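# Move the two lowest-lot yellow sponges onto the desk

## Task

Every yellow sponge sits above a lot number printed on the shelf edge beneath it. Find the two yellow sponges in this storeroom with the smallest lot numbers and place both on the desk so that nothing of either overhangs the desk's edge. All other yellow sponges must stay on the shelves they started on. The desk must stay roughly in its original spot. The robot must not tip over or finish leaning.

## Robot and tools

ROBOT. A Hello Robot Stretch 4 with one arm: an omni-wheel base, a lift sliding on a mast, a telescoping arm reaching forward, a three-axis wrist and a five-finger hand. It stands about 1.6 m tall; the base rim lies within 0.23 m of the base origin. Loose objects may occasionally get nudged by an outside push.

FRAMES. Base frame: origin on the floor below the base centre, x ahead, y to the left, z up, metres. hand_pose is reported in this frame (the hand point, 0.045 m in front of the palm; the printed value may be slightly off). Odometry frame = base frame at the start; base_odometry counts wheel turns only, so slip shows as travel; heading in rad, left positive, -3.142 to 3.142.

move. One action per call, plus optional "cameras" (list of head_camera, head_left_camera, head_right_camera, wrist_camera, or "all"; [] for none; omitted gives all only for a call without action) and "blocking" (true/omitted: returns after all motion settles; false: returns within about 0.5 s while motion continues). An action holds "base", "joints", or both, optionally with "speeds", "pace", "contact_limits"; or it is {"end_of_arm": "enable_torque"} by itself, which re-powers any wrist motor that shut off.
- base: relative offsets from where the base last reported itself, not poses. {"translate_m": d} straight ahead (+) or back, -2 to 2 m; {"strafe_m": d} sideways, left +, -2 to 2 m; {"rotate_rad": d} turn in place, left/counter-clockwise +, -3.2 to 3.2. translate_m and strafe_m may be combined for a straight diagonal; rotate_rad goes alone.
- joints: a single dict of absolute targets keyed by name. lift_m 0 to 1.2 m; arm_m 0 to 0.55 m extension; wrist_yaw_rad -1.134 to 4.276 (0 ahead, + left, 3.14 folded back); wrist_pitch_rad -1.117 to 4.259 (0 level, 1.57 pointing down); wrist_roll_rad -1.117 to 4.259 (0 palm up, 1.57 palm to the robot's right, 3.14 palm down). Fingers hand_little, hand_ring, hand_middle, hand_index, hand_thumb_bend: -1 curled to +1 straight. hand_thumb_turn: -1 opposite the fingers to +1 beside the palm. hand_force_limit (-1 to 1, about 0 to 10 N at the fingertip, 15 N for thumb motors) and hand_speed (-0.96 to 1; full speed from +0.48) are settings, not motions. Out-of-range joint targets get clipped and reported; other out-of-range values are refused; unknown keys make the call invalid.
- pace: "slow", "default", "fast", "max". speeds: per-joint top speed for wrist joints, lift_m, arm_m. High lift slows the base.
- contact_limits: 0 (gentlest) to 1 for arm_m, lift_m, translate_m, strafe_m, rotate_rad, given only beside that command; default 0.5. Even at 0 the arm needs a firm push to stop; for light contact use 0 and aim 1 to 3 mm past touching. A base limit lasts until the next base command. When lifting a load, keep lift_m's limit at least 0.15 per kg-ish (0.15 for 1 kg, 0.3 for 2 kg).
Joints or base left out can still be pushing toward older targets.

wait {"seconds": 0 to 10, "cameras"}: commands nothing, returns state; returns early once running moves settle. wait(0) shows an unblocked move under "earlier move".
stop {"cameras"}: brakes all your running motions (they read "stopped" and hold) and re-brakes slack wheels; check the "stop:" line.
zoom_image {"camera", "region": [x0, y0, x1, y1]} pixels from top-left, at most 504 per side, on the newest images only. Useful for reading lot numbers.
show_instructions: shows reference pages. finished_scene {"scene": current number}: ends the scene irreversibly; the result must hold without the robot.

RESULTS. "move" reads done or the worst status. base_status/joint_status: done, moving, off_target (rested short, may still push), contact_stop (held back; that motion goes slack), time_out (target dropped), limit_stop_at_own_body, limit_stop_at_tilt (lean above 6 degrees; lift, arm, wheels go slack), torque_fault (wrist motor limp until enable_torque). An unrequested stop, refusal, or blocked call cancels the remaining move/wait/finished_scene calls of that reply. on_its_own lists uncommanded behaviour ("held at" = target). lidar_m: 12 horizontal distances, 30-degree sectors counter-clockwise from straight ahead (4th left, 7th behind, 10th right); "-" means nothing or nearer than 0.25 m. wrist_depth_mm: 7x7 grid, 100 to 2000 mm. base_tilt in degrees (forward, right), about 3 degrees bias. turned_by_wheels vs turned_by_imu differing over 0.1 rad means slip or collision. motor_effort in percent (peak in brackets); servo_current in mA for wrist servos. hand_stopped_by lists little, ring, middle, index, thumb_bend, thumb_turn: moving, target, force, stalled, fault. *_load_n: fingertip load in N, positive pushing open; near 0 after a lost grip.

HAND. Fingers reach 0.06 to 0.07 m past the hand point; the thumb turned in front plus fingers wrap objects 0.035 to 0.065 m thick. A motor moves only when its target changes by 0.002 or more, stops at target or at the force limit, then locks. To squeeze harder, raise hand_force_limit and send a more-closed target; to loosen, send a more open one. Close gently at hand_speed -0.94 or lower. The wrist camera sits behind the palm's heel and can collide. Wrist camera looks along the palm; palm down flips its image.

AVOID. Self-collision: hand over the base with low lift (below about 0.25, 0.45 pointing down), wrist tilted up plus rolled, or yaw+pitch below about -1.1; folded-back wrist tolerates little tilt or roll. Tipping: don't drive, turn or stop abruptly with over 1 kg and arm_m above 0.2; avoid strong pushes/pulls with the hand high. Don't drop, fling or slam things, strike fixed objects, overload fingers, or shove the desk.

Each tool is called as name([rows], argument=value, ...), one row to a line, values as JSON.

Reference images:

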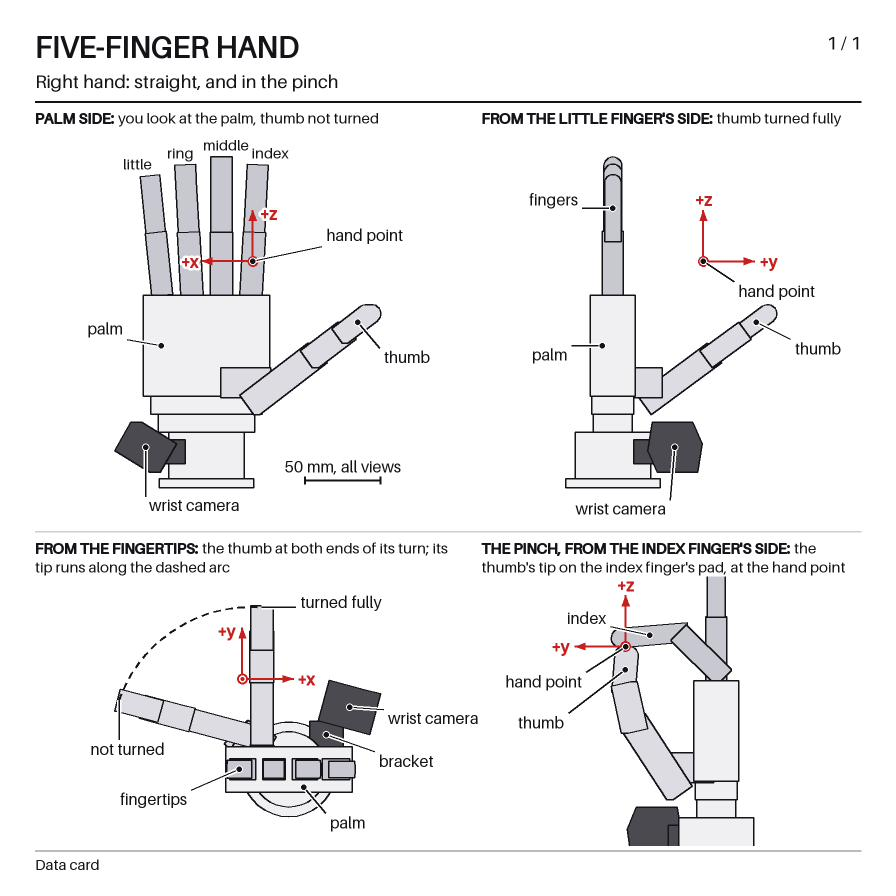

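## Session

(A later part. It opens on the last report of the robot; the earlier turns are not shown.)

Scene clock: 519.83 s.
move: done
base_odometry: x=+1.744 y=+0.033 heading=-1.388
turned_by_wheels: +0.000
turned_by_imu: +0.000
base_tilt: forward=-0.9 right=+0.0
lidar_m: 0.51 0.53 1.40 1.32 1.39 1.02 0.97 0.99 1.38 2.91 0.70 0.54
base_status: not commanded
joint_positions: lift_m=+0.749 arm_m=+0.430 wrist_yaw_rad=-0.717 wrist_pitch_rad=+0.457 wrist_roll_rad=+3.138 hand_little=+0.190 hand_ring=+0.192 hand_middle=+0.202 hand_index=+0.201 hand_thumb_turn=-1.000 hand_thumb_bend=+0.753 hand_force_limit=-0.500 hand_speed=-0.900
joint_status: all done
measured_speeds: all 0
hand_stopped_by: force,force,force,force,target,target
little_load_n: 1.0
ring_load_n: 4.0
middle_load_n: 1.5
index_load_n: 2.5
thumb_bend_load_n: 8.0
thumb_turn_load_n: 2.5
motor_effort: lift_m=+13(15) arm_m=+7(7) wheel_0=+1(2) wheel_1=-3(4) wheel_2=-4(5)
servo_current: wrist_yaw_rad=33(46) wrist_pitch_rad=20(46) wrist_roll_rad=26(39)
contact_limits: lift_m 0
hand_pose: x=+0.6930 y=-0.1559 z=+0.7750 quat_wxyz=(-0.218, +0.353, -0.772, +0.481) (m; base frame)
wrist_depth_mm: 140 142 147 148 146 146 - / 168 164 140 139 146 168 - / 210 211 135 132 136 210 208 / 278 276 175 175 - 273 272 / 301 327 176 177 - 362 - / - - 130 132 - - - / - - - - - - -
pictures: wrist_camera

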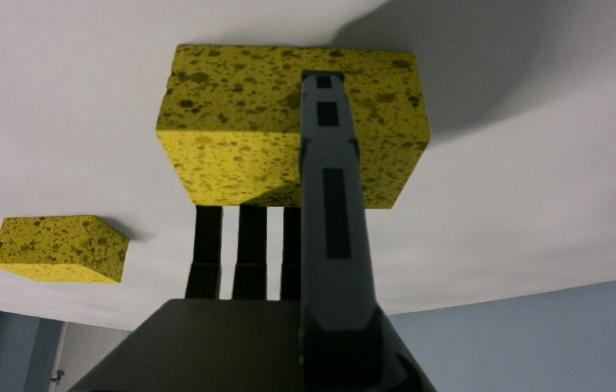

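move(joints={"hand_speed": -0.9, "hand_index": 0.35, "hand_middle": 0.35, "hand_ring": 0.35, "hand_little": 0.35}, cameras=[])

move(joints={"hand_speed": -0.5, "hand_index": 0.8, "hand_middle": 0.8, "hand_ring": 0.8, "hand_little": 0.8, "hand_thumb_bend": 1.0}, cameras=[])

move(joints={"lift_m": 0.85}, cameras=[])

move(joints={"arm_m": 0.03}, pace="fast", cameras=["head_camera", "head_right_camera"])

Scene clock: 528.97 s.
move: done
base_odometry: x=+1.744 y=+0.033 heading=-1.388
turned_by_wheels: +0.000
turned_by_imu: +0.000
base_tilt: forward=-0.8 right=+0.1
lidar_m: 0.51 0.56 1.39 1.31 1.39 1.01 0.96 0.96 1.35 2.91 0.75 0.55
base_status: not commanded
joint_positions: lift_m=+0.748 arm_m=+0.430 wrist_yaw_rad=-0.717 wrist_pitch_rad=+0.457 wrist_roll_rad=+3.138 hand_little=+0.350 hand_ring=+0.350 hand_middle=+0.350 hand_index=+0.350 hand_thumb_turn=-1.000 hand_thumb_bend=+0.750 hand_force_limit=-0.500 hand_speed=-0.900
joint_status: all done
measured_speeds: all 0
hand_stopped_by: target,target,target,target,target,target
little_load_n: 0.0
ring_load_n: 0.0
middle_load_n: 0.0
index_load_n: 0.0
thumb_bend_load_n: 0.0
thumb_turn_load_n: 0.0
motor_effort: lift_m=+15(15) arm_m=+7(7) wheel_0=+1(2) wheel_1=-3(3) wheel_2=-5(5)
servo_current: wrist_yaw_rad=46(46) wrist_pitch_rad=33(39) wrist_roll_rad=26(46)
contact_limits: lift_m 0
hand_pose: x=+0.6930 y=-0.1559 z=+0.7748 quat_wxyz=(-0.218, +0.353, -0.772, +0.481) (m; base frame)
wrist_depth_mm: 141 140 146 146 141 144 - / 166 167 145 146 151 166 - / 206 198 137 134 138 206 215 / 272 271 171 171 255 271 270 / 304 332 180 - - 355 - / - - 131 132 - - - / - - - - - - -
pictures: none
No camera images: "cameras" was empty.

Scene clock: 529.80 s.
move: done
base_odometry: x=+1.744 y=+0.033 heading=-1.388
turned_by_wheels: +0.000
turned_by_imu: +0.000
base_tilt: forward=-0.8 right=+0.0
lidar_m: 0.49 0.55 1.39 1.32 1.38 1.02 0.96 0.98 1.35 2.91 0.75 0.54
base_status: not commanded
joint_positions: lift_m=+0.748 arm_m=+0.430 wrist_yaw_rad=-0.717 wrist_pitch_rad=+0.457 wrist_roll_rad=+3.138 hand_little=+0.800 hand_ring=+0.800 hand_middle=+0.800 hand_index=+0.800 hand_thumb_turn=-1.000 hand_thumb_bend=+1.000 hand_force_limit=-0.500 hand_speed=-0.500
joint_status: all done
measured_speeds: all 0
hand_stopped_by: target,target,target,target,target,target
little_load_n: 0.0
ring_load_n: 0.0
middle_load_n: 0.0
index_load_n: 0.0
thumb_bend_load_n: 0.0
thumb_turn_load_n: 0.0
motor_effort: lift_m=+14(15) arm_m=+7(7) wheel_0=+2(2) wheel_1=-3(3) wheel_2=-5(5)
servo_current: wrist_yaw_rad=20(46) wrist_pitch_rad=26(39) wrist_roll_rad=26(39)
contact_limits: lift_m 0
hand_pose: x=+0.6930 y=-0.1559 z=+0.7748 quat_wxyz=(-0.218, +0.353, -0.772, +0.481) (m; base frame)
wrist_depth_mm: 141 140 145 137 141 144 - / 166 166 145 142 151 166 - / 206 198 137 138 139 207 215 / 272 271 171 171 - 268 271 / 304 330 329 329 - 357 - / - - 130 132 - - - / - - - - - - -
pictures: none
No camera images: "cameras" was empty.

Scene clock: 531.23 s.
move: done
base_odometry: x=+1.744 y=+0.033 heading=-1.388
turned_by_wheels: +0.000
turned_by_imu: +0.000
base_tilt: forward=-0.8 right=+0.0
lidar_m: 0.51 0.52 1.38 1.31 1.35 1.01 0.94 0.97 1.36 2.91 0.74 0.56
base_status: not commanded
joint_positions: lift_m=+0.850 arm_m=+0.430 wrist_yaw_rad=-0.717 wrist_pitch_rad=+0.457 wrist_roll_rad=+3.138 hand_little=+0.800 hand_ring=+0.800 hand_middle=+0.800 hand_index=+0.800 hand_thumb_turn=-1.000 hand_thumb_bend=+1.000 hand_force_limit=-0.500 hand_speed=-0.500
joint_status: all done
measured_speeds: all 0
hand_stopped_by: target,target,target,target,target,target
little_load_n: 0.0
ring_load_n: 0.0
middle_load_n: 0.0
index_load_n: 0.0
thumb_bend_load_n: 0.0
thumb_turn_load_n: 0.0
motor_effort: lift_m=+25(27) arm_m=+7(7) wheel_0=+1(2) wheel_1=-3(3) wheel_2=-4(5)
servo_current: wrist_yaw_rad=33(46) wrist_pitch_rad=26(39) wrist_roll_rad=39(46)
hand_pose: x=+0.6930 y=-0.1559 z=+0.8760 quat_wxyz=(-0.218, +0.353, -0.772, +0.481) (m; base frame)
wrist_depth_mm: 259 263 220 206 256 263 - / 303 306 309 297 296 304 301 / 351 351 362 - - 357 - / 373 373 - - - - - / - - - - - - - / - 1576 130 132 - - - / - - - - - - -
pictures: none
No camera images: "cameras" was empty.

Scene clock: 533.13 s.
move: done
base_odometry: x=+1.744 y=+0.033 heading=-1.388
turned_by_wheels: +0.000
turned_by_imu: +0.000
base_tilt: forward=-0.8 right=+0.0
lidar_m: 0.50 0.52 1.39 1.32 1.36 1.01 0.95 0.99 1.37 2.90 0.74 0.54
base_status: not commanded
joint_positions: lift_m=+0.850 arm_m=+0.030 wrist_yaw_rad=-0.717 wrist_pitch_rad=+0.457 wrist_roll_rad=+3.138 hand_little=+0.800 hand_ring=+0.800 hand_middle=+0.800 hand_index=+0.800 hand_thumb_turn=-1.000 hand_thumb_bend=+1.000 hand_force_limit=-0.500 hand_speed=-0.500
joint_status: all done
measured_speeds: all 0
hand_stopped_by: target,target,target,target,target,target
little_load_n: 0.0
ring_load_n: 0.0
middle_load_n: 0.0
index_load_n: 0.0
thumb_bend_load_n: 0.0
thumb_turn_load_n: 0.0
motor_effort: lift_m=+25(25) arm_m=-7(10) wheel_0=+2(2) wheel_1=-3(4) wheel_2=-4(5)
servo_current: wrist_yaw_rad=33(39) wrist_pitch_rad=33(39) wrist_roll_rad=33(46)
hand_pose: x=+0.2935 y=-0.1559 z=+0.8760 quat_wxyz=(-0.218, +0.353, -0.772, +0.481) (m; base frame)
wrist_depth_mm: 1098 1118 1118 1078 1042 1060 1078 / 1281 1281 1308 1255 1205 1229 - / 1576 1576 1537 1618 - - - / - - 1983 - - 455 - / - - 214 - - - - / - - 130 132 - - - / - - - - - - -
pictures: head_camera, head_right_camera

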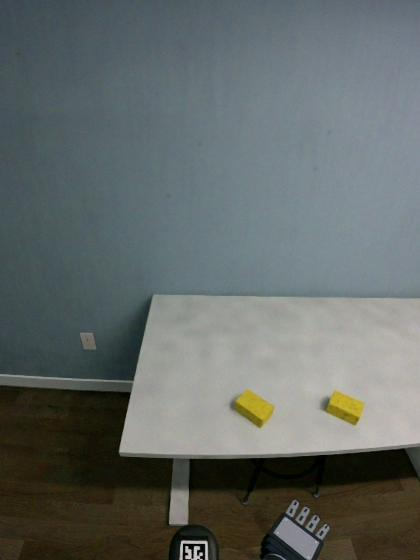

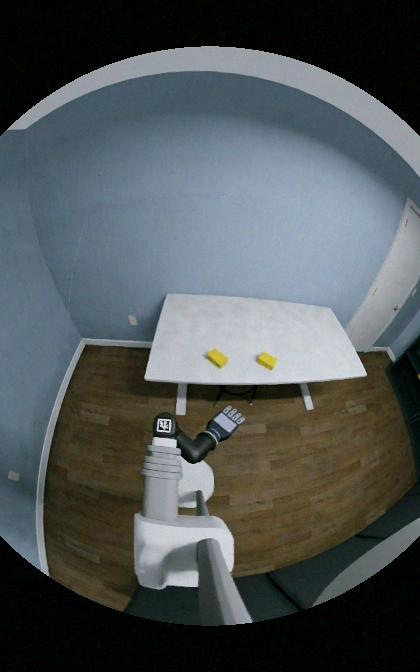

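finished_scene(scene=2)

The scene is finished: the task was done.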